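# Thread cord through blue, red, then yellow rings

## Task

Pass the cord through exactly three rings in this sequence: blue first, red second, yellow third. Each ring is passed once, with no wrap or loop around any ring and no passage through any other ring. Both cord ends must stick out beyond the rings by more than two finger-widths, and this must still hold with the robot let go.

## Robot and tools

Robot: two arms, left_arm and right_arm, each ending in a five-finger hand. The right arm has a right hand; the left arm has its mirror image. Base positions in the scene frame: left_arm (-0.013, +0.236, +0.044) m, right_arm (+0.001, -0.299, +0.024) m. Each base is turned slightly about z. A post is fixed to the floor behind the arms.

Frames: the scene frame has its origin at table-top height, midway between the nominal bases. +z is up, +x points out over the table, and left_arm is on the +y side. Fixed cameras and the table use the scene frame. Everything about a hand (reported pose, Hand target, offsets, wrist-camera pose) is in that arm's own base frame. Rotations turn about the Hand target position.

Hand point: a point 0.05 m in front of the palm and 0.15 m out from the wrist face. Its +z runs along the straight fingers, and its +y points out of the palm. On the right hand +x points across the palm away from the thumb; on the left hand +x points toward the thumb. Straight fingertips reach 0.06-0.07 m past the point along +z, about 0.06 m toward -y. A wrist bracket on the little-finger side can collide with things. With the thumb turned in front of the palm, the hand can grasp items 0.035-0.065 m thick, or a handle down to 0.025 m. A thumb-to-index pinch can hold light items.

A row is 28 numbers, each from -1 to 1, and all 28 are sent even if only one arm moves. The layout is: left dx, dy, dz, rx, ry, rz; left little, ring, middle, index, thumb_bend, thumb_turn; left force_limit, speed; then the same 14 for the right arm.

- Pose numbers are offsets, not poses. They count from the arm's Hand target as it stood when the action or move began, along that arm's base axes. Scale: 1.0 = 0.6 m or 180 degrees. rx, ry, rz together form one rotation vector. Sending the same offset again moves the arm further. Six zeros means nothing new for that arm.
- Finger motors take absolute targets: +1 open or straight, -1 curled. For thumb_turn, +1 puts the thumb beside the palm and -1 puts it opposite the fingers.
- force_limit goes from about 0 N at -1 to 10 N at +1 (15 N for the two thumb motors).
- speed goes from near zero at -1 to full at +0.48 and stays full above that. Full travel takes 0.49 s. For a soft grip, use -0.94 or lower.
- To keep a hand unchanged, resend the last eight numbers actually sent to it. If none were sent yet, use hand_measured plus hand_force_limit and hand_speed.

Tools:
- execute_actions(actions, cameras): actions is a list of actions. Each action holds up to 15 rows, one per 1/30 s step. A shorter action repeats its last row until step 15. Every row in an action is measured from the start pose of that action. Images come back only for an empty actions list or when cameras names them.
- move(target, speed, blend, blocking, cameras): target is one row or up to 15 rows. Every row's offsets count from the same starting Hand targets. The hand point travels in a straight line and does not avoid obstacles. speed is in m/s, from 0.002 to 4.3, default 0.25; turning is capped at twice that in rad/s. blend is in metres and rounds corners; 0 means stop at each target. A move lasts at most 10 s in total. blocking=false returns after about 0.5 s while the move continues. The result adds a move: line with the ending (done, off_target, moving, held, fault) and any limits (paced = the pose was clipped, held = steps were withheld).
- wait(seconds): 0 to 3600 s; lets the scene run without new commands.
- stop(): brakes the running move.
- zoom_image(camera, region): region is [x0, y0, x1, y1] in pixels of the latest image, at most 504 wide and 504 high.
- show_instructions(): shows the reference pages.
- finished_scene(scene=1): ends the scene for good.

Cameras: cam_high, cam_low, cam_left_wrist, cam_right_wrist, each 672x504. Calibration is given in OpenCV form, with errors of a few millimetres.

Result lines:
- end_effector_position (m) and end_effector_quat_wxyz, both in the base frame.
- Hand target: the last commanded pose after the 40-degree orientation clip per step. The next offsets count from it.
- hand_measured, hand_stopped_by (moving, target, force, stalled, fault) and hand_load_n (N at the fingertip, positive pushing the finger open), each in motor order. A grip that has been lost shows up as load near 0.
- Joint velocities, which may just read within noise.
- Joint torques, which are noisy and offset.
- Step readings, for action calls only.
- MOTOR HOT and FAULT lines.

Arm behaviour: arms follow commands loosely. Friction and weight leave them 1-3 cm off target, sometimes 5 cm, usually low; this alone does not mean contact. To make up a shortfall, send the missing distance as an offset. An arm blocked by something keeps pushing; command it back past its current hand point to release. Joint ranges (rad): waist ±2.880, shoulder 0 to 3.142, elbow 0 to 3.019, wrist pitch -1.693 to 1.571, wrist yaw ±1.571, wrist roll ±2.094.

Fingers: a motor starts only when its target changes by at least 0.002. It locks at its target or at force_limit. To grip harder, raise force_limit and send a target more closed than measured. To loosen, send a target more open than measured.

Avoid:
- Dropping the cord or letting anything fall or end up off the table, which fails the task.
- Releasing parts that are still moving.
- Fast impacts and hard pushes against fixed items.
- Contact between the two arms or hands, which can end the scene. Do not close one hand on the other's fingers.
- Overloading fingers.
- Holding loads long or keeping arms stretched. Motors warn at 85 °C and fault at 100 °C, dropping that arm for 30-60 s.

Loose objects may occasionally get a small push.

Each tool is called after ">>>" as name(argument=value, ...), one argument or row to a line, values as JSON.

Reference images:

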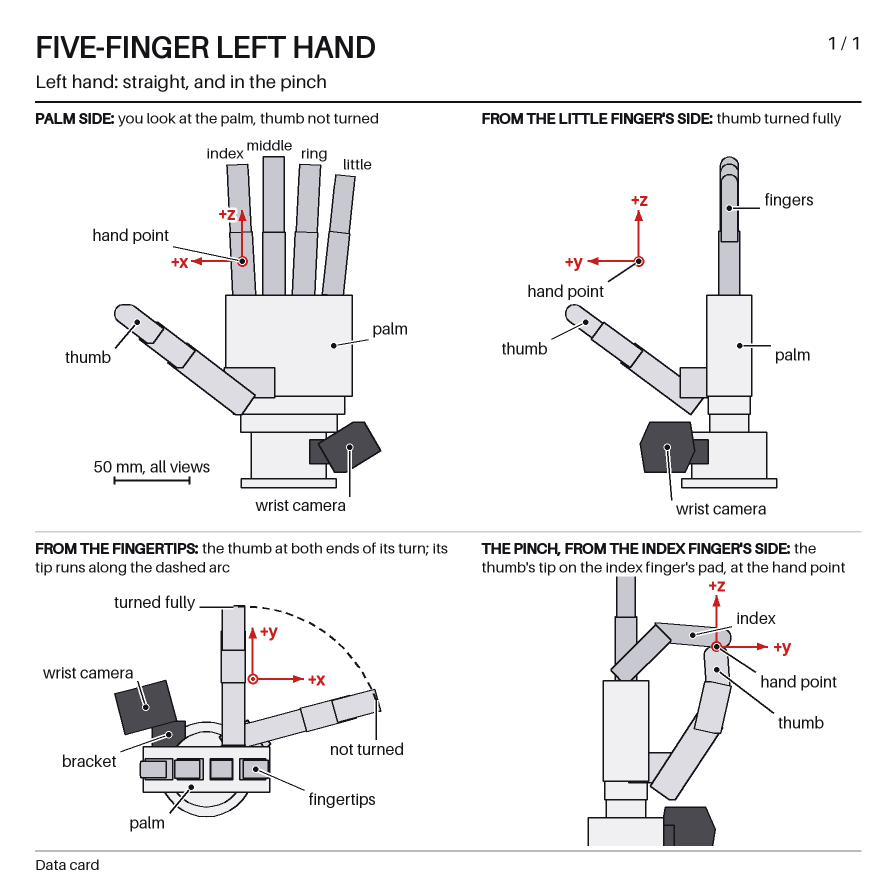

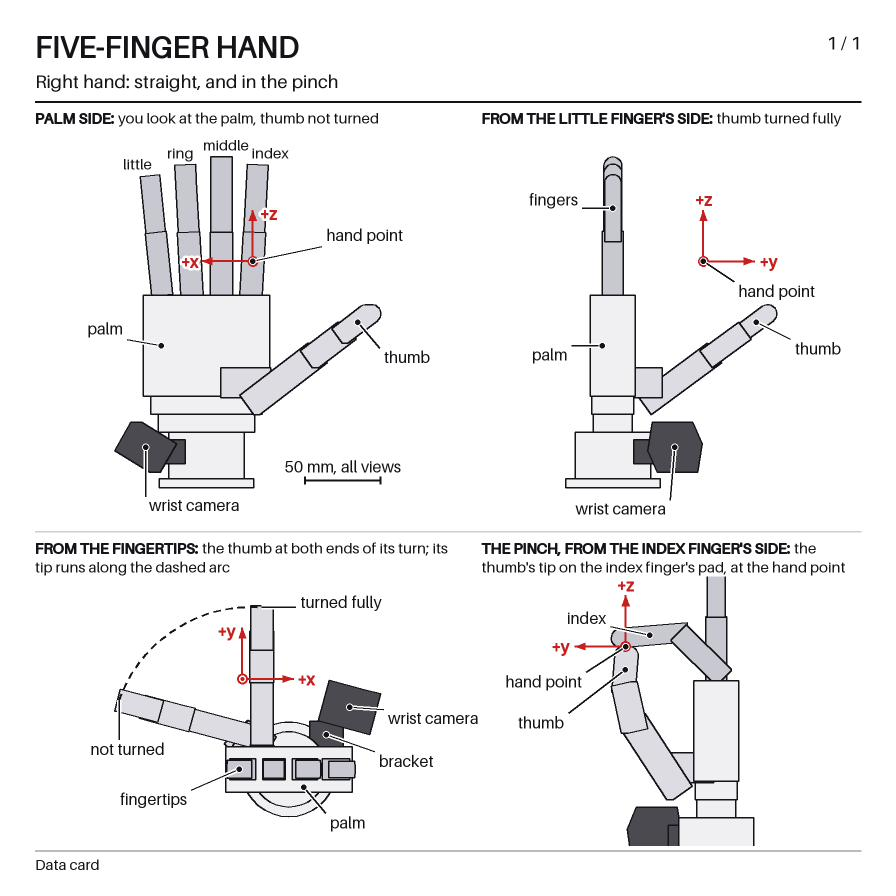

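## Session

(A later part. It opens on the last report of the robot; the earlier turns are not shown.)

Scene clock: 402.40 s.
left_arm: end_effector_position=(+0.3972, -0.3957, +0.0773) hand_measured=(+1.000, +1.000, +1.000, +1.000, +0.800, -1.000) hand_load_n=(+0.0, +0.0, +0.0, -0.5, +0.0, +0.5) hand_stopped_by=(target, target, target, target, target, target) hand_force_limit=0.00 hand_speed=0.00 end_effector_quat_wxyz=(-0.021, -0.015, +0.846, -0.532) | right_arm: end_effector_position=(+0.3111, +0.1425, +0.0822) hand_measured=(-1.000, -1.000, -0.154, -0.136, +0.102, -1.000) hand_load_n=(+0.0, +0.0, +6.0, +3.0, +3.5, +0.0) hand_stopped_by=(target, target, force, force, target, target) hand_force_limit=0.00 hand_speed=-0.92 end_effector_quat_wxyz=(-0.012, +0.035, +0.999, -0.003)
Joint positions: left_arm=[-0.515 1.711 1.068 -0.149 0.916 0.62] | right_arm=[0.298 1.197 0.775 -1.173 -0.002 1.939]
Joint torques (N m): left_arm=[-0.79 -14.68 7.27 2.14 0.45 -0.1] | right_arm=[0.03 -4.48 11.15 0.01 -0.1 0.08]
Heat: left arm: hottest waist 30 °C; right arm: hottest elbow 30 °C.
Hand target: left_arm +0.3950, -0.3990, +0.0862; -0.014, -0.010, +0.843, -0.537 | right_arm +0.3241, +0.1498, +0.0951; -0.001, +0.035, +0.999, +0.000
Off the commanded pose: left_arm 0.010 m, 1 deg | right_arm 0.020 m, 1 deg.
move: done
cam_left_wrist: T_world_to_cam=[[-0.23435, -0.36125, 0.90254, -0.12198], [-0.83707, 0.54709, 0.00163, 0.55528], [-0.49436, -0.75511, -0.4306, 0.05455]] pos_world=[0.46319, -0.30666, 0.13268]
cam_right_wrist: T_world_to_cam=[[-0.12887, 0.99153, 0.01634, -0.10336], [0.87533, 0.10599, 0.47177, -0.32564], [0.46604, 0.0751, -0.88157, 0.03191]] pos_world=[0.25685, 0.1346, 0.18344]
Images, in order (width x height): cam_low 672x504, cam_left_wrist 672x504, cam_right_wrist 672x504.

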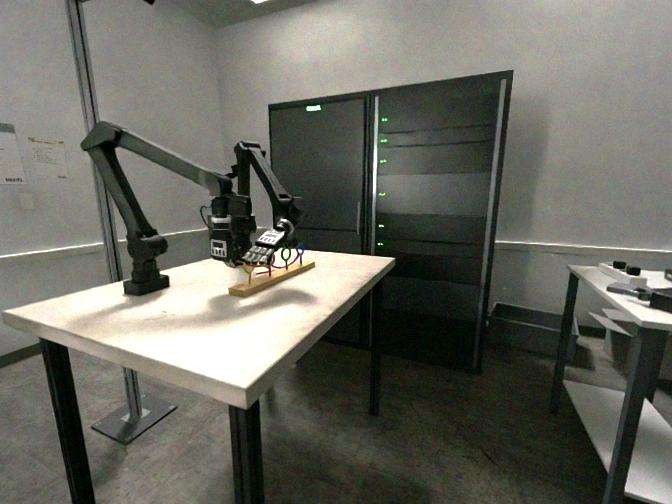

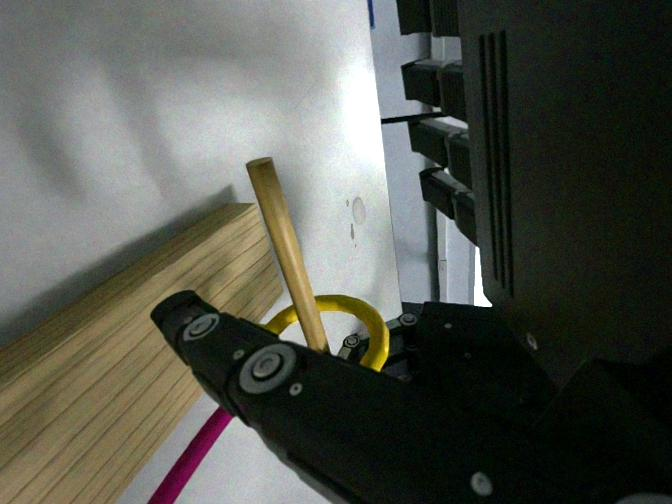

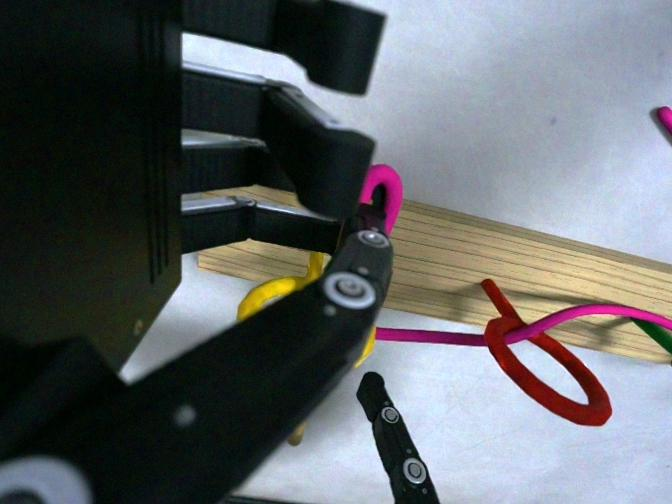

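>>> move(
  target=[
    [0.01,0.03,0.08,0,0,0,1,1,1,1,0.8,-1,0.0,0.0,0,0,0,0,0,0,-1,-1,-0.65,-0.65,0.1,-1,0.0,-0.92],
    [0.1,0.15,0.25,0,0,0,1,1,1,1,0.8,-1,0.0,0.0,0,0,0,0,0,0,-1,-1,-0.65,-0.65,0.1,-1,0.0,-0.92],
  ],
  speed=[0.06,0.15],
  cameras=["cam_right_wrist","cam_low","cam_left_wrist","cam_high"],
)

>>> zoom_image(
  camera="cam_low",
  region=[205, 225, 285, 295],
)

Scene clock: 406.17 s.
left_arm: end_effector_position=(+0.4425, -0.3048, +0.2158) hand_measured=(+1.000, +1.000, +1.000, +1.000, +0.800, -1.000) hand_load_n=(+0.0, -0.5, +0.0, +0.0, +0.0, +0.0) hand_stopped_by=(target, target, target, target, target, target) hand_force_limit=0.00 hand_speed=0.00 end_effector_quat_wxyz=(-0.032, -0.026, +0.847, -0.530) | right_arm: end_effector_position=(+0.3111, +0.1425, +0.0822) hand_measured=(-1.000, -1.000, -0.154, -0.136, +0.102, -1.000) hand_load_n=(+0.0, +0.0, +6.0, +3.0, +3.5, +0.0) hand_stopped_by=(target, target, force, force, target, target) hand_force_limit=0.00 hand_speed=-0.92 end_effector_quat_wxyz=(-0.012, +0.035, +0.999, -0.003)
Joint positions: left_arm=[-0.311 1.598 1.357 -0.809 1.045 0.893] | right_arm=[0.298 1.197 0.775 -1.173 -0.002 1.939]
Joint torques (N m): left_arm=[0.21 -13.04 13.38 0.9 0.83 0.12] | right_arm=[-0.09 -4.42 11.15 0.02 -0.11 0.08]
Heat: left arm: hottest waist 30 °C; right arm: hottest elbow 30 °C.
Hand target: left_arm +0.4550, -0.3089, +0.2362; -0.014, -0.010, +0.843, -0.537 | right_arm +0.3241, +0.1498, +0.0951; -0.001, +0.035, +0.999, +0.000
Off the commanded pose: left_arm 0.024 m, 3 deg | right_arm 0.020 m, 1 deg.
move: off_target (left_arm)
cam_left_wrist: T_world_to_cam=[[-0.20411, -0.36517, 0.90829, -0.21944], [-0.83973, 0.54221, 0.02929, 0.53699], [-0.50318, -0.75674, -0.41731, 0.20582]] pos_world=[0.5097, -0.21554, 0.26948]
cam_right_wrist: T_world_to_cam=[[-0.12887, 0.99153, 0.01634, -0.10336], [0.87533, 0.10599, 0.47177, -0.32564], [0.46604, 0.0751, -0.88157, 0.03191]] pos_world=[0.25685, 0.1346, 0.18344]

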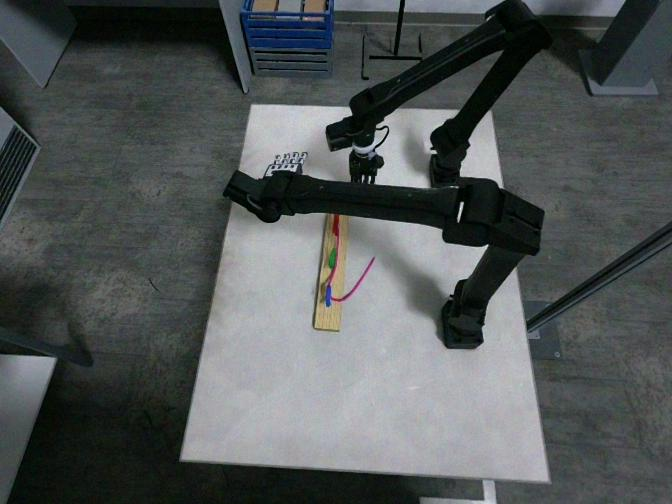

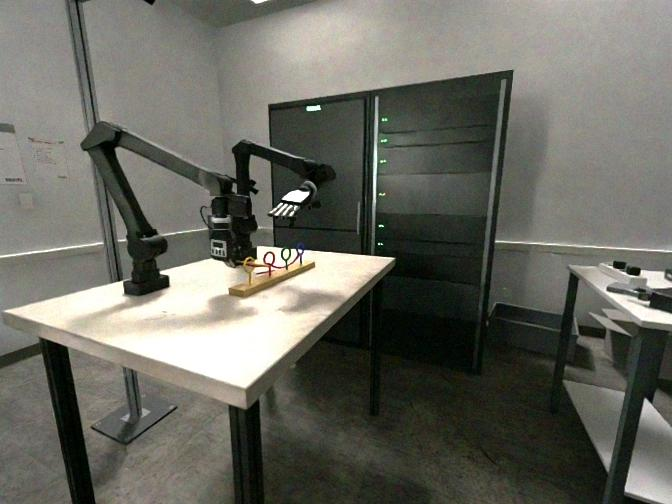

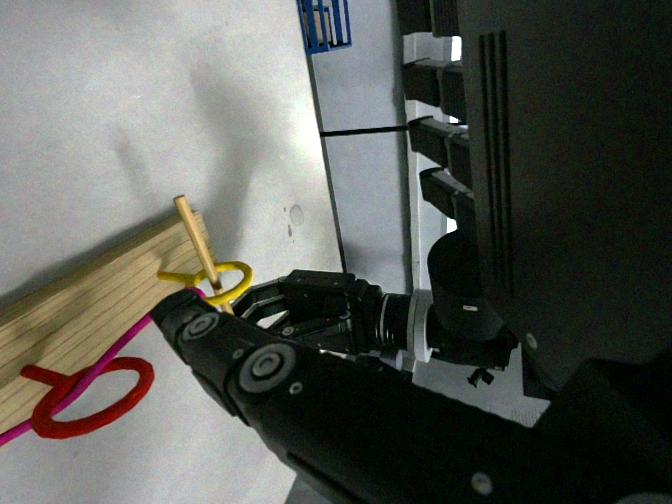

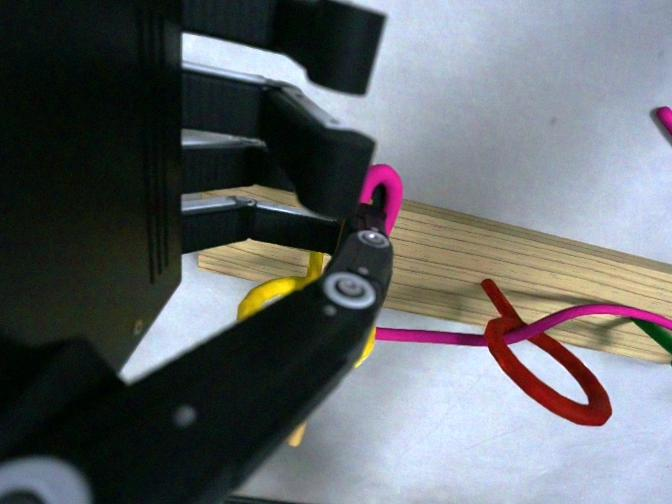

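Scaled by 6.300 from the camera's image (finer frame: 960x720).

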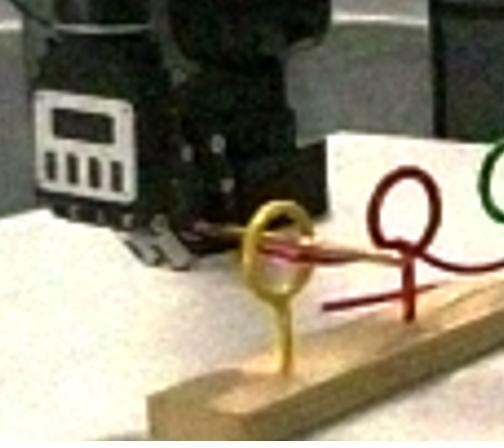

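>>> move(
  target=[
    [0,0,0,0,0,0,1,1,1,1,0.8,-1,0.0,0.0,-0.1,0.008,0.0,0,0,0,-1,-1,-0.65,-0.65,0.1,-1,0.0,-0.92],
  ],
  speed=0.05,
  cameras=["cam_right_wrist","cam_low","cam_left_wrist"],
)

>>> zoom_image(
  camera="cam_low",
  region=[205, 225, 285, 295],
)

Scene clock: 411.73 s.
left_arm: end_effector_position=(+0.4425, -0.3048, +0.2158) hand_measured=(+1.000, +1.000, +1.000, +1.000, +0.800, -1.000) hand_load_n=(+0.0, +0.0, -0.5, -0.5, +0.0, +0.0) hand_stopped_by=(target, target, target, target, target, target) hand_force_limit=0.00 hand_speed=0.00 end_effector_quat_wxyz=(-0.032, -0.026, +0.847, -0.530) | right_arm: end_effector_position=(+0.2684, +0.1515, +0.0938) hand_measured=(-1.000, -1.000, -0.154, -0.136, +0.102, -1.000) hand_load_n=(+0.0, +0.0, +5.0, +6.0, +4.0, +0.0) hand_stopped_by=(target, target, force, force, target, target) hand_force_limit=0.00 hand_speed=-0.92 end_effector_quat_wxyz=(+0.000, +0.037, +0.999, -0.001)
Joint positions: left_arm=[-0.311 1.598 1.357 -0.809 1.045 0.894] | right_arm=[0.386 1.051 0.702 -1.222 0.002 2.031]
Joint torques (N m): left_arm=[0.32 -12.92 13.34 0.87 0.81 0.14] | right_arm=[0.38 -3.78 7.61 0.23 -0.21 0.07]
Heat: left arm: hottest waist 30 °C; right arm: hottest elbow 30 °C.
Hand target: left_arm +0.4550, -0.3089, +0.2362; -0.014, -0.010, +0.843, -0.537 | right_arm +0.2640, +0.1545, +0.0951; -0.001, +0.035, +0.999, +0.000
Off the commanded pose: left_arm 0.024 m, 3 deg | right_arm 0.005 m, 0 deg.
move: done
cam_left_wrist: T_world_to_cam=[[-0.20487, -0.36506, 0.90817, -0.219], [-0.83954, 0.54254, 0.0287, 0.53712], [-0.50319, -0.75656, -0.41763, 0.20595]] pos_world=[0.5097, -0.21554, 0.26948]
cam_right_wrist: T_world_to_cam=[[-0.12475, 0.99205, 0.01668, -0.11917], [0.86486, 0.10049, 0.49185, -0.29294], [0.48627, 0.07578, -0.87052, 0.05491]] pos_world=[0.21178, 0.1435, 0.19387]
Images, in order (width x height): cam_low 672x504, cam_left_wrist 672x504, cam_right_wrist 672x504.

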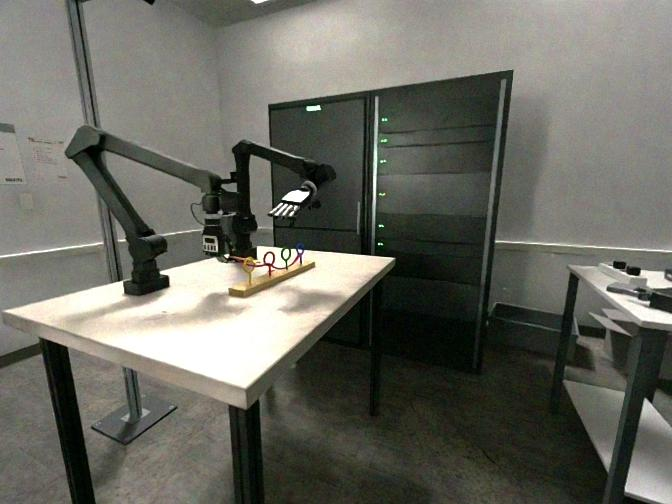

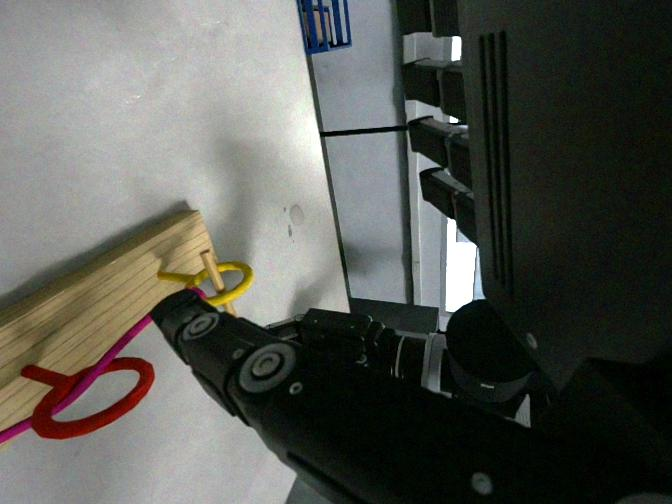

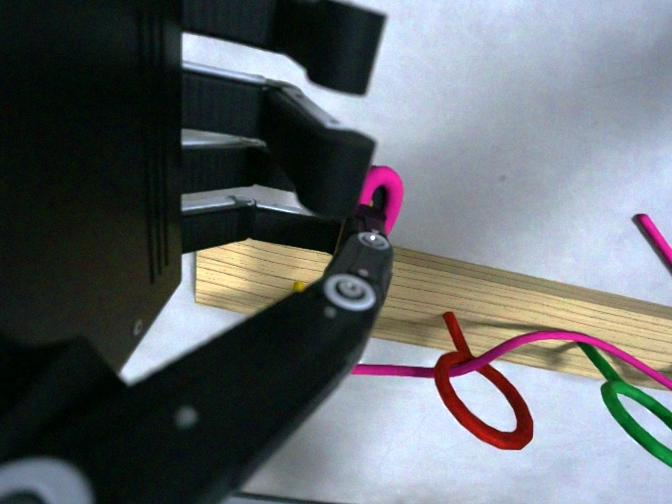

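Scaled by 6.300 from the camera's image (finer frame: 960x720).

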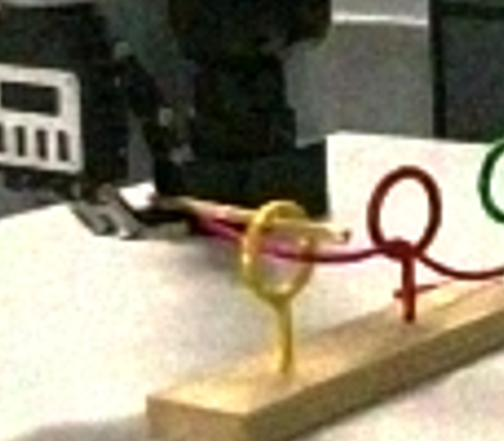

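>>> move(
  target=[
    [0,0,0,0,0,0,1,1,1,1,0.8,-1,0.0,0.0,-0.05,-0.013,-0.02,0,0,0.0333,-1,-1,-0.65,-0.65,0.1,-1,0.0,-0.92],
  ],
  speed=0.05,
  cameras=["cam_right_wrist","cam_low","cam_left_wrist"],
)

>>> zoom_image(
  camera="cam_low",
  region=[205, 225, 285, 295],
)

>>> zoom_image(
  camera="cam_left_wrist",
  region=[100, 180, 300, 360],
)

Scene clock: 415.50 s.
left_arm: end_effector_position=(+0.4425, -0.3048, +0.2158) hand_measured=(+1.000, +1.000, +1.000, +1.000, +0.800, -1.000) hand_load_n=(+0.0, +0.0, +0.0, +0.0, +0.0, +0.0) hand_stopped_by=(target, target, target, target, target, target) hand_force_limit=0.00 hand_speed=0.00 end_effector_quat_wxyz=(-0.032, -0.026, +0.847, -0.530) | right_arm: end_effector_position=(+0.2395, +0.1447, +0.0842) hand_measured=(-1.000, -1.000, -0.154, -0.136, +0.102, -1.000) hand_load_n=(+0.0, +0.0, +6.0, +3.5, +4.0, +0.0) hand_stopped_by=(target, target, force, force, target, target) hand_force_limit=0.00 hand_speed=-0.92 end_effector_quat_wxyz=(+0.001, -0.006, +1.000, -0.001)
Joint positions: left_arm=[-0.311 1.598 1.357 -0.809 1.045 0.894] | right_arm=[0.386 0.977 0.63 -1.222 0.002 1.945]
Joint torques (N m): left_arm=[0.26 -12.34 13.34 0.75 0.81 0.13] | right_arm=[-0.15 -2.49 7.31 0.36 -0.21 -0.13]
Heat: left arm: hottest waist 29 °C; right arm: hottest elbow 30 °C.
Hand target: left_arm +0.4550, -0.3089, +0.2362; -0.014, -0.010, +0.843, -0.537 | right_arm +0.2341, +0.1467, +0.0831; -0.001, -0.018, +1.000, +0.000
Off the commanded pose: left_arm 0.024 m, 3 deg | right_arm 0.006 m, 1 deg.
move: done
cam_left_wrist: T_world_to_cam=[[-0.20487, -0.36506, 0.90817, -0.219], [-0.83954, 0.54254, 0.0287, 0.53712], [-0.50319, -0.75656, -0.41763, 0.20595]] pos_world=[0.5097, -0.21554, 0.26948]
cam_right_wrist: T_world_to_cam=[[-0.21015, 0.97752, 0.01715, -0.09339], [0.85196, 0.1745, 0.49367, -0.27029], [0.47958, 0.11836, -0.86948, 0.0564]] pos_world=[0.1836, 0.13178, 0.18408]
Images, in order (width x height): cam_low 672x504, cam_left_wrist 672x504, cam_right_wrist 672x504.

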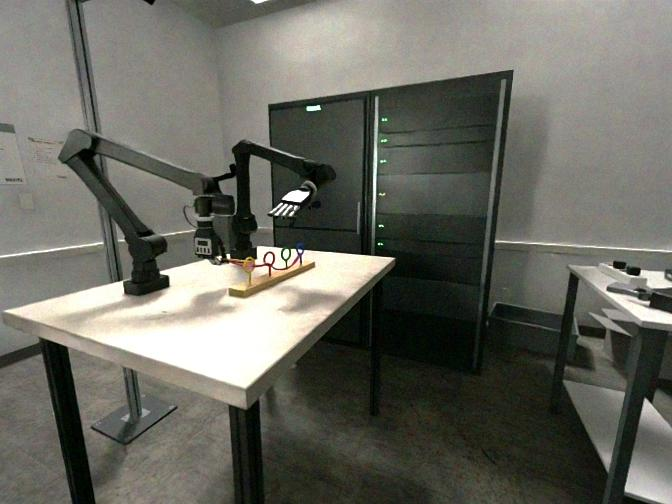

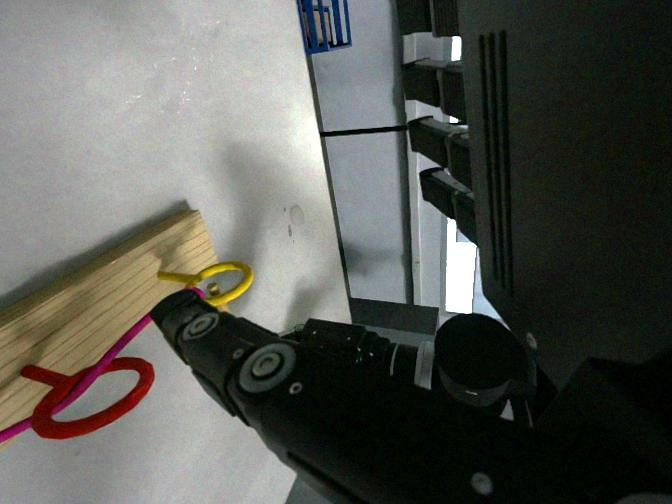

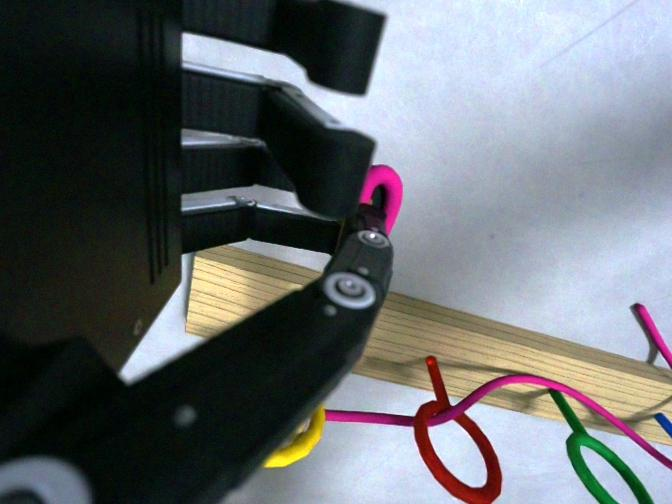

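Scaled by 6.300 from the camera's image (finer frame: 960x720).

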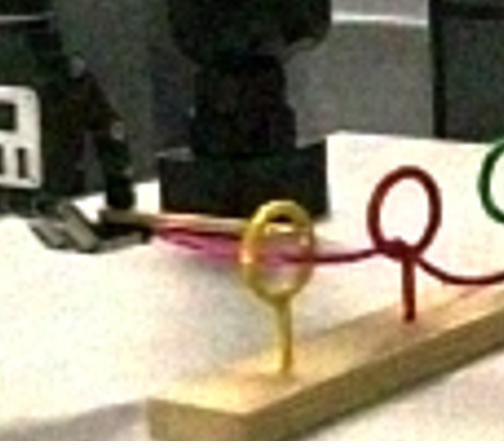

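Scaled by 2.520 from the camera's image (finer frame: 960x720).

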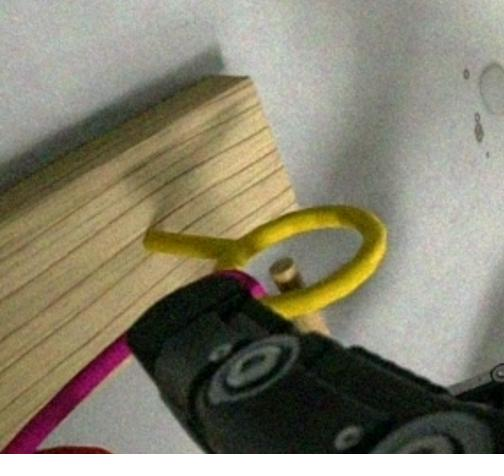

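>>> move(
  target=[
    [0,0,0,0,0,0,1,1,1,1,0.8,-1,0.0,0.0,-0.075,-0.014,0.0,0,0,0.03,-1,-1,-0.65,-0.65,0.1,-1,0.0,-0.92],
  ],
  speed=0.05,
  cameras=["cam_right_wrist","cam_low","cam_left_wrist","cam_high"],
)

>>> zoom_image(
  camera="cam_low",
  region=[205, 225, 285, 295],
)

>>> zoom_image(
  camera="cam_left_wrist",
  region=[100, 180, 300, 360],
)

Scene clock: 417.67 s.
left_arm: end_effector_position=(+0.4425, -0.3048, +0.2158) hand_measured=(+1.000, +1.000, +1.000, +1.000, +0.800, -1.000) hand_load_n=(+0.0, +0.0, +0.0, +0.0, +0.0, +0.0) hand_stopped_by=(target, target, target, target, target, target) hand_force_limit=0.00 hand_speed=0.00 end_effector_quat_wxyz=(-0.032, -0.026, +0.847, -0.530) | right_arm: end_effector_position=(+0.1968, +0.1372, +0.0856) hand_measured=(-1.000, -1.000, -0.154, -0.136, +0.102, -1.000) hand_load_n=(+0.0, +0.0, +6.0, +3.5, +3.5, +0.0) hand_stopped_by=(target, target, force, force, target, target) hand_force_limit=0.00 hand_speed=-0.92 end_effector_quat_wxyz=(+0.006, -0.052, +0.999, +0.001)
Joint positions: left_arm=[-0.311 1.598 1.357 -0.809 1.045 0.894] | right_arm=[0.411 0.831 0.558 -1.287 0.002 1.878]
Joint torques (N m): left_arm=[-0.09 -13.16 13.38 0.8 0.84 0.13] | right_arm=[0.09 -0.26 7.43 0.09 -0.21 -0.12]
Heat: left arm: hottest waist 29 °C; right arm: hottest elbow 30 °C.
Hand target: left_arm +0.4550, -0.3089, +0.2362; -0.014, -0.010, +0.843, -0.537 | right_arm +0.1892, +0.1384, +0.0832; +0.000, -0.065, +0.998, +0.000
Off the commanded pose: left_arm 0.024 m, 3 deg | right_arm 0.008 m, 2 deg.
move: done
cam_left_wrist: T_world_to_cam=[[-0.20487, -0.36506, 0.90817, -0.219], [-0.83954, 0.54254, 0.0287, 0.53712], [-0.50319, -0.75656, -0.41763, 0.20595]] pos_world=[0.5097, -0.21554, 0.26948]
cam_right_wrist: T_world_to_cam=[[-0.29954, 0.95391, 0.01827, -0.07442], [0.82723, 0.25012, 0.50311, -0.23959], [0.47536, 0.16582, -0.86403, 0.07279]] pos_world=[0.14131, 0.11885, 0.18479]

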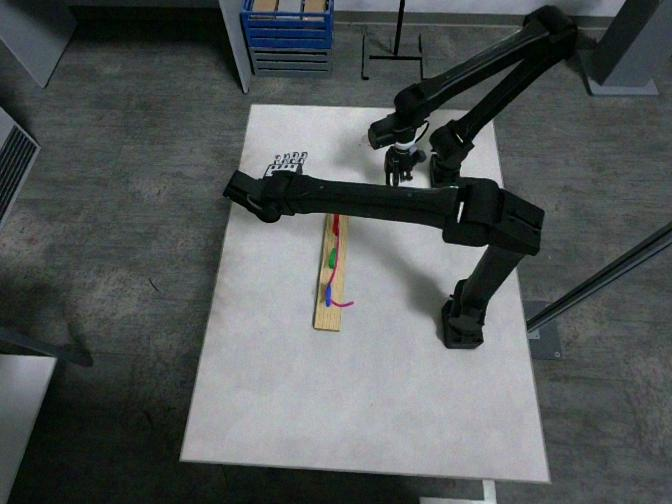

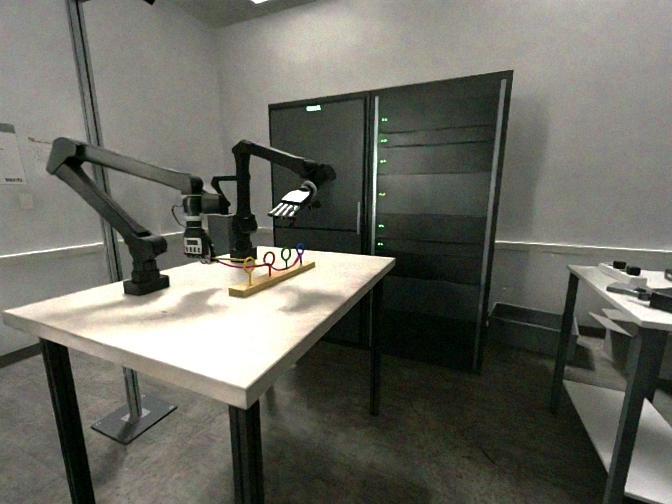

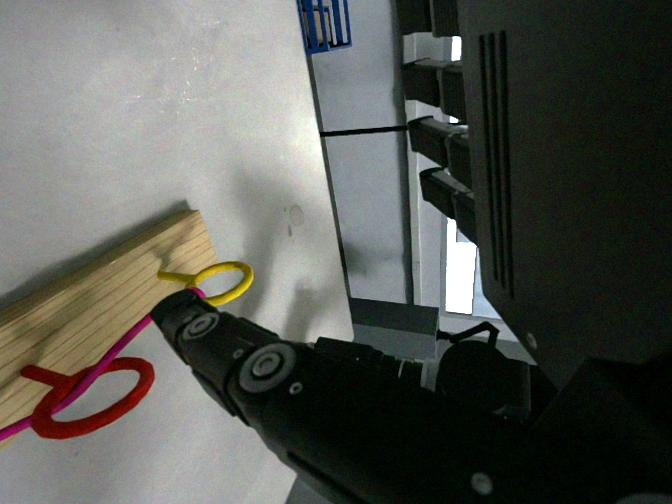

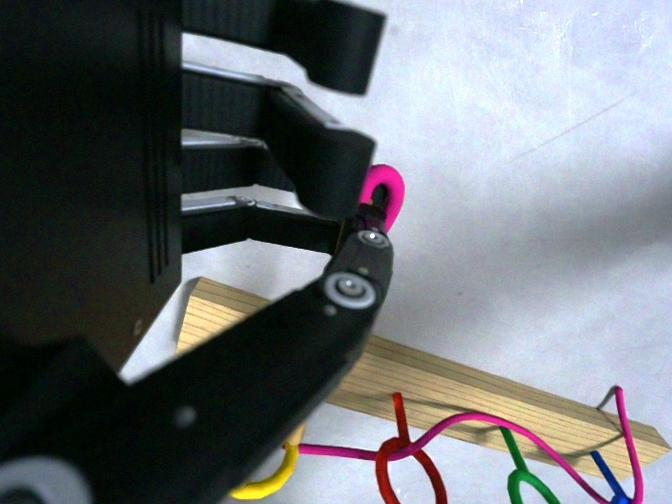

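Scaled by 6.300 from the camera's image (finer frame: 960x720).

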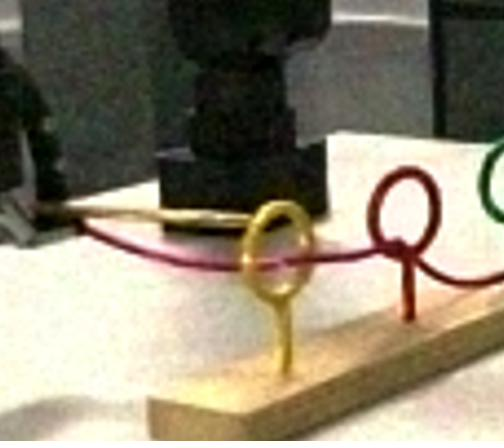

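Scaled by 2.520 from the camera's image (finer frame: 960x720).

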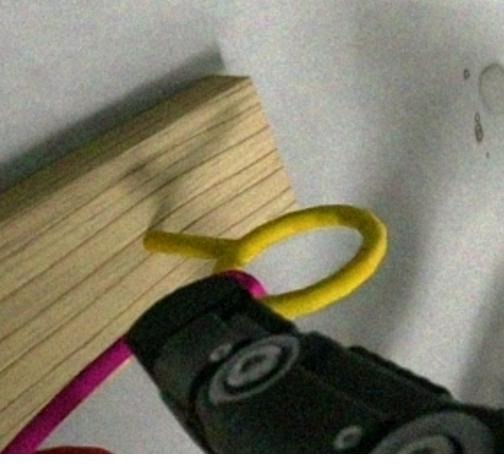

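>>> move(
  target=[
    [0,0,0,0,0,0,1,1,1,1,0.8,-1,0.0,0.0,0,0,0.02,-0.2077,-0.1767,0.4034,-1,-1,-0.65,-0.65,0.1,-1,0.0,-0.92],
  ],
  speed=0.2,
  cameras=["cam_right_wrist","cam_low","cam_high"],
)

>>> zoom_image(
  camera="cam_low",
  region=[185, 205, 285, 295],
)

>>> zoom_image(
  camera="cam_high",
  region=[310, 130, 450, 270],
)

Scene clock: 428.33 s.
left_arm: end_effector_position=(+0.4425, -0.3048, +0.2158) hand_measured=(+1.000, +1.000, +1.000, +1.000, +0.800, -1.000) hand_load_n=(+0.0, +0.0, +0.0, +0.0, +0.0, +0.0) hand_stopped_by=(target, target, target, target, target, target) hand_force_limit=0.00 hand_speed=0.00 end_effector_quat_wxyz=(-0.032, -0.026, +0.847, -0.530) | right_arm: end_effector_position=(+0.1902, +0.1362, +0.0968) hand_measured=(-1.000, -1.000, -0.154, -0.136, +0.102, -1.000) hand_load_n=(+0.0, +0.0, +6.0, +3.0, +3.5, +0.0) hand_stopped_by=(target, target, force, force, target, target) hand_force_limit=0.00 hand_speed=-0.92 end_effector_quat_wxyz=(+0.226, -0.613, +0.689, -0.312)
Joint positions: left_arm=[-0.311 1.598 1.357 -0.809 1.045 0.894] | right_arm=[0.961 0.64 0.471 -1.032 0.717 0.937]
Joint torques (N m): left_arm=[0.21 -12.34 13.35 0.83 0.81 0.11] | right_arm=[-0.09 1.14 8.14 1.69 0.41 -0.15]
Heat: left arm: hottest waist 29 °C; right arm: hottest elbow 30 °C.
Hand target: left_arm +0.4550, -0.3089, +0.2362; -0.014, -0.010, +0.843, -0.537 | right_arm +0.1891, +0.1383, +0.0951; +0.231, -0.619, +0.683, -0.311
Off the commanded pose: left_arm 0.024 m, 3 deg | right_arm 0.003 m, 1 deg.
move: done
cam_right_wrist: T_world_to_cam=[[-0.732, -0.1422, -0.6663, 0.22227], [-0.33364, 0.9275, 0.16859, -0.07863], [0.59402, 0.34571, -0.72637, 0.02541]] pos_world=[0.12137, 0.09575, 0.17982]
Images, in order (width x height): cam_high 672x504, cam_low 672x504, cam_right_wrist 672x504.

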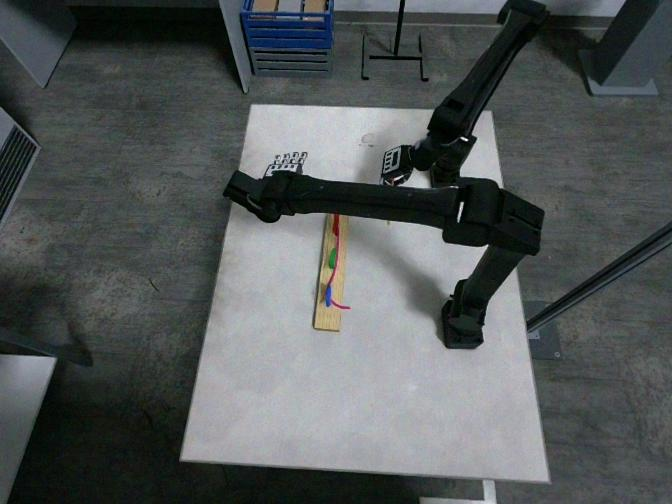

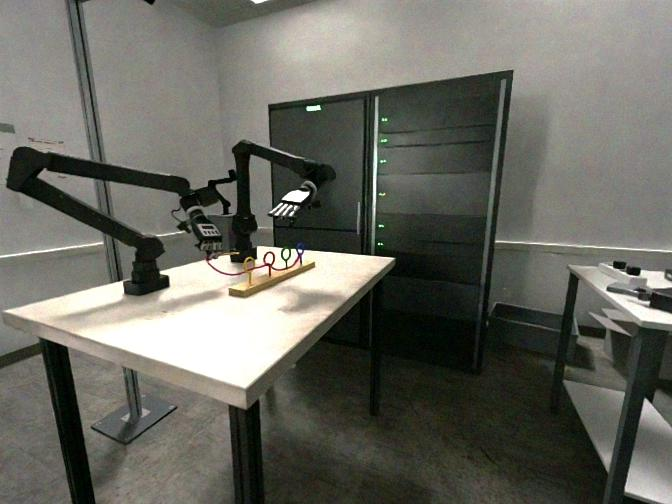

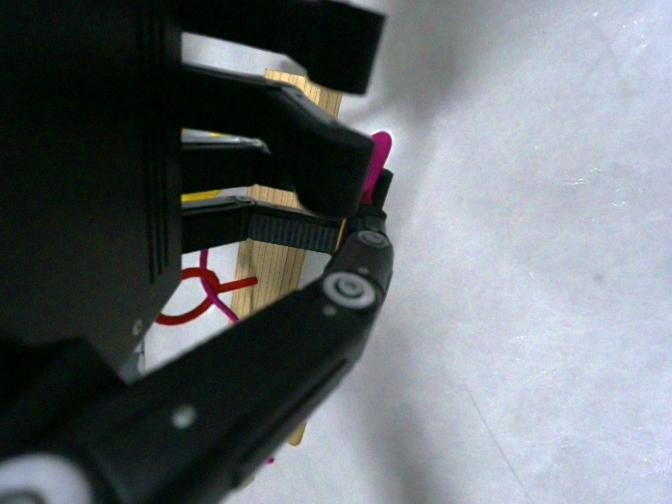

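Scaled by 5.040 from the camera's image (finer frame: 960x720).

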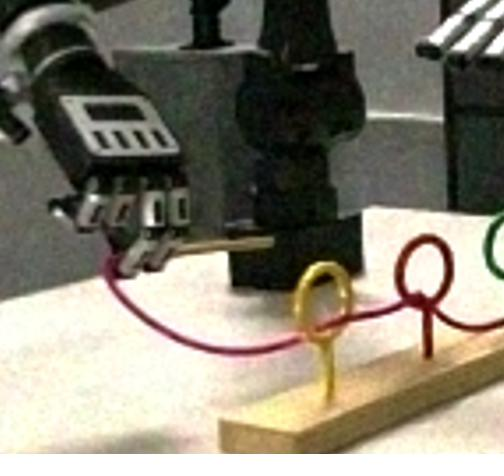

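Scaled by 3.600 from the camera's image (finer frame: 960x720).

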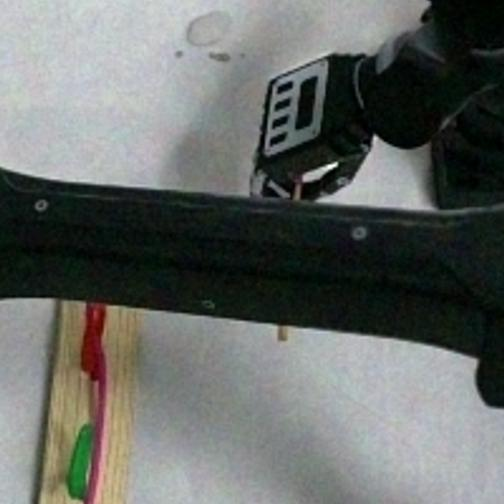

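>>> move(
  target=[
    [0,0,0,0,0,0,1,1,1,1,0.8,-1,0.0,0.0,0.05,0,-0.12,0,0,0,-1,-1,-0.65,-0.65,0.1,-1,0.0,-0.92],
  ],
  speed=0.08,
  cameras=["cam_right_wrist","cam_low","cam_high"],
)

>>> zoom_image(
  camera="cam_low",
  region=[185, 205, 285, 295],
)

Scene clock: 430.90 s.
left_arm: end_effector_position=(+0.4425, -0.3048, +0.2158) hand_measured=(+1.000, +1.000, +1.000, +1.000, +0.800, -1.000) hand_load_n=(+0.0, +0.0, +0.0, +0.0, +0.0, +0.0) hand_stopped_by=(target, target, target, target, target, target) hand_force_limit=0.00 hand_speed=0.00 end_effector_quat_wxyz=(-0.032, -0.026, +0.847, -0.530) | right_arm: end_effector_position=(+0.2176, +0.1410, +0.0257) hand_measured=(-1.000, -1.000, -0.154, -0.136, +0.102, -1.000) hand_load_n=(+0.0, +0.0, +6.0, +3.5, +3.5, +0.0) hand_stopped_by=(target, target, force, force, target, target) hand_force_limit=0.00 hand_speed=-0.92 end_effector_quat_wxyz=(+0.233, -0.619, +0.683, -0.310)
Joint positions: left_arm=[-0.311 1.598 1.357 -0.809 1.045 0.894] | right_arm=[0.845 0.804 0.318 -0.605 0.661 0.775]
Joint torques (N m): left_arm=[0.44 -13.04 13.35 0.83 0.84 0.11] | right_arm=[-1.73 0.79 7.53 1.95 0.28 -0.18]
Heat: left arm: hottest waist 29 °C; right arm: hottest elbow 30 °C.
Hand target: left_arm +0.4550, -0.3089, +0.2362; -0.014, -0.010, +0.843, -0.537 | right_arm +0.2192, +0.1385, +0.0232; +0.231, -0.619, +0.683, -0.311
Off the commanded pose: left_arm 0.024 m, 3 deg | right_arm 0.004 m, 0 deg.
move: done
cam_right_wrist: T_world_to_cam=[[-0.72566, -0.15377, -0.67066, 0.19592], [-0.35369, 0.91944, 0.17188, -0.05653], [0.59019, 0.36193, -0.72158, -0.04573]] pos_world=[0.14916, 0.09865, 0.10812]
Images, in order (width x height): cam_high 672x504, cam_low 672x504, cam_right_wrist 672x504.

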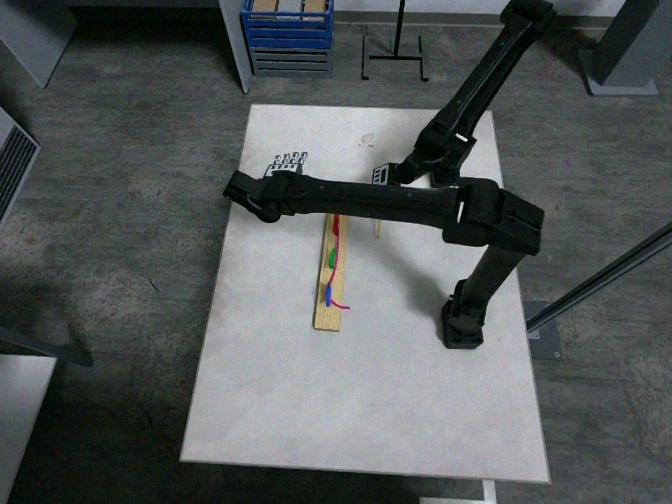

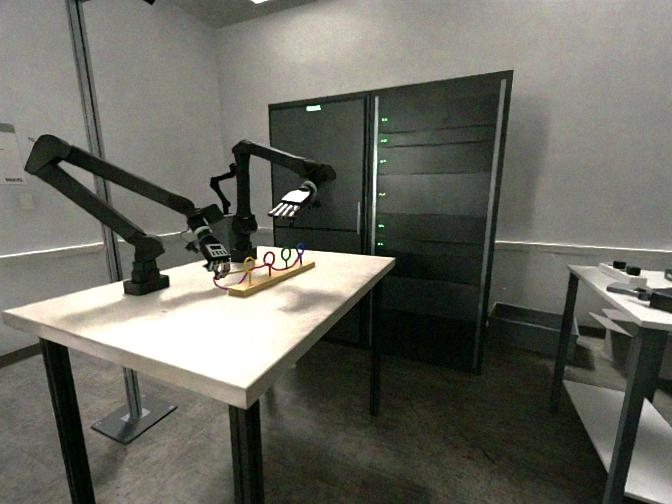

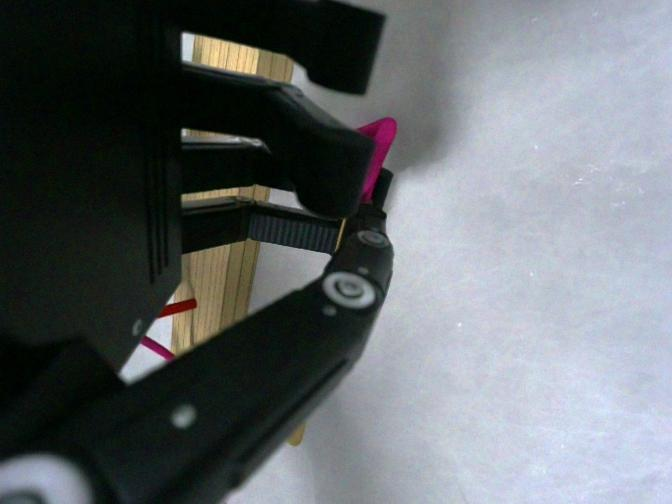

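Scaled by 5.040 from the camera's image (finer frame: 960x720).

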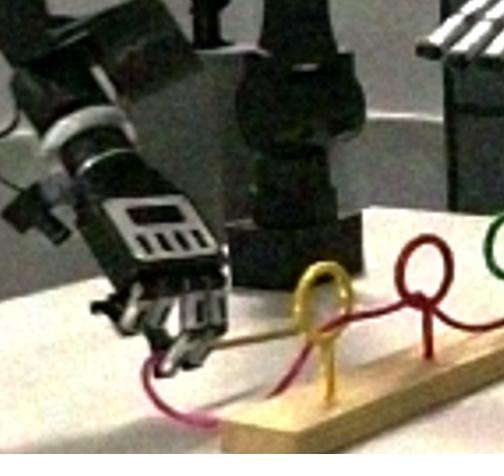

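>>> move(
  target=[
    [0,0,0,0,0,0,1,1,1,1,0.8,-1,0.0,0.0,0,0,-0.025,0,0,0,-1,-1,-0.65,-0.65,0.1,-1,0.0,-0.92],
  ],
  speed=0.05,
  cameras=["cam_right_wrist","cam_low","cam_high"],
)

>>> zoom_image(
  camera="cam_low",
  region=[205, 245, 255, 295],
)

>>> zoom_image(
  camera="cam_high",
  region=[310, 200, 410, 330],
)

Scene clock: 432.60 s.
left_arm: end_effector_position=(+0.4425, -0.3048, +0.2158) hand_measured=(+1.000, +1.000, +1.000, +1.000, +0.800, -1.000) hand_load_n=(+0.0, +0.0, +0.0, +0.0, +0.5, +0.0) hand_stopped_by=(target, target, target, target, target, target) hand_force_limit=0.00 hand_speed=0.00 end_effector_quat_wxyz=(-0.032, -0.026, +0.847, -0.530) | right_arm: end_effector_position=(+0.2177, +0.1412, +0.0108) hand_measured=(-1.000, -1.000, -0.154, -0.136, +0.102, -1.000) hand_load_n=(+0.0, +0.0, +6.0, +3.5, +3.5, +0.0) hand_stopped_by=(target, target, force, force, target, target) hand_force_limit=0.00 hand_speed=-0.92 end_effector_quat_wxyz=(+0.233, -0.619, +0.683, -0.310)
Joint positions: left_arm=[-0.311 1.598 1.357 -0.809 1.045 0.894] | right_arm=[0.845 0.845 0.289 -0.533 0.661 0.774]
Joint torques (N m): left_arm=[-0.21 -12.81 13.42 0.96 0.81 0.12] | right_arm=[-1.73 0.73 7.28 1.92 0.29 -0.15]
Heat: left arm: hottest waist 29 °C; right arm: hottest elbow 30 °C.
Hand target: left_arm +0.4550, -0.3089, +0.2362; -0.014, -0.010, +0.843, -0.537 | right_arm +0.2192, +0.1385, +0.0082; +0.231, -0.619, +0.683, -0.311
Off the commanded pose: left_arm 0.024 m, 3 deg | right_arm 0.004 m, 0 deg.
move: done
cam_right_wrist: T_world_to_cam=[[-0.72509, -0.15376, -0.67126, 0.18599], [-0.35447, 0.91904, 0.17238, -0.05392], [0.59041, 0.36294, -0.72089, -0.05677]] pos_world=[0.14927, 0.09875, 0.09322]
Images, in order (width x height): cam_high 672x504, cam_low 672x504, cam_right_wrist 672x504.

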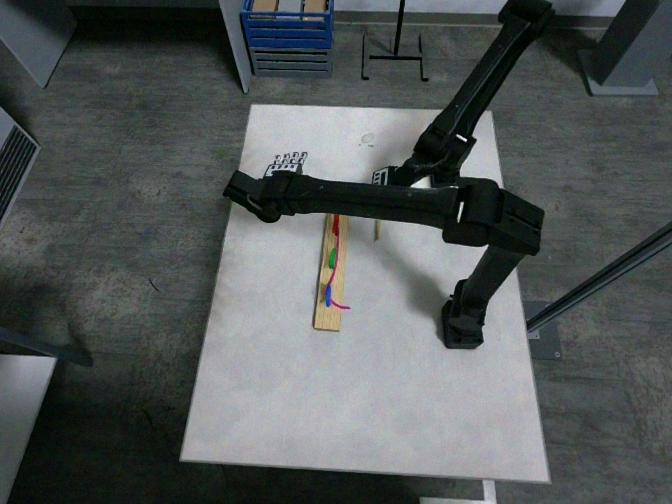

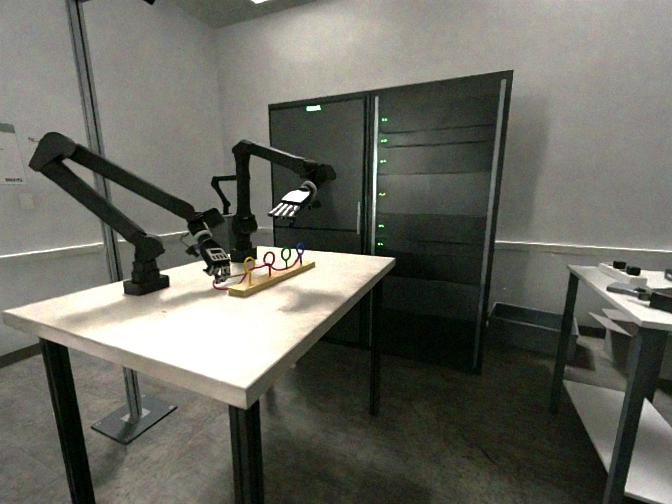

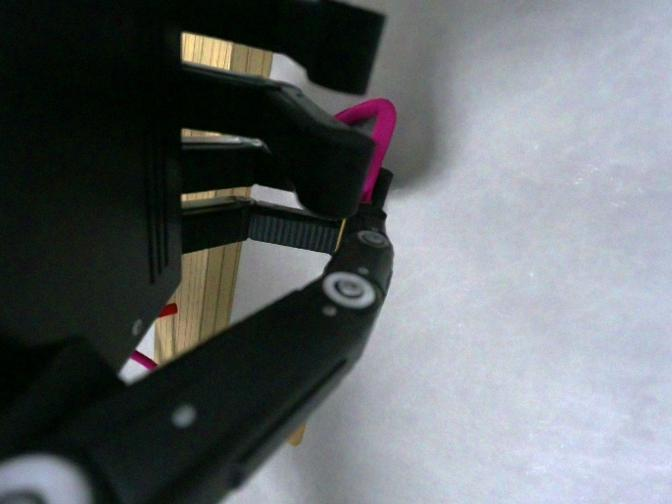

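Scaled by 10.080 from the camera's image (finer frame: 960x720).

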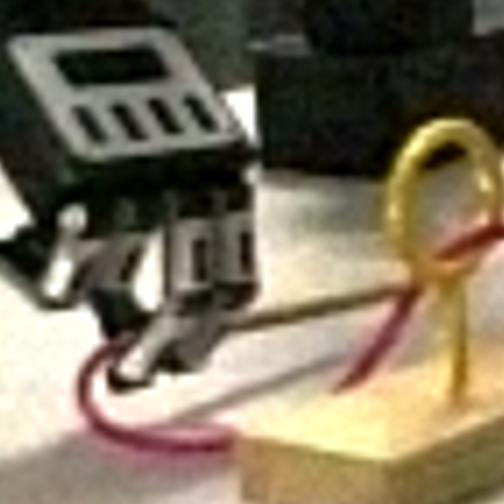

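Scaled by 3.877 from the camera's image (finer frame: 960x720).

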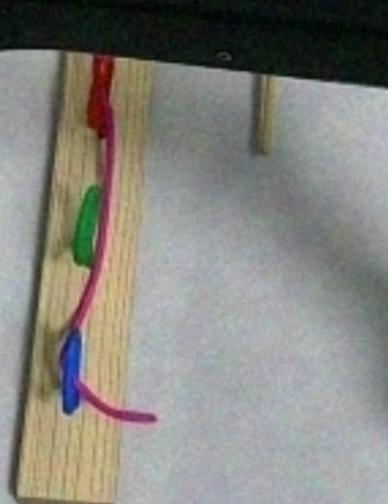

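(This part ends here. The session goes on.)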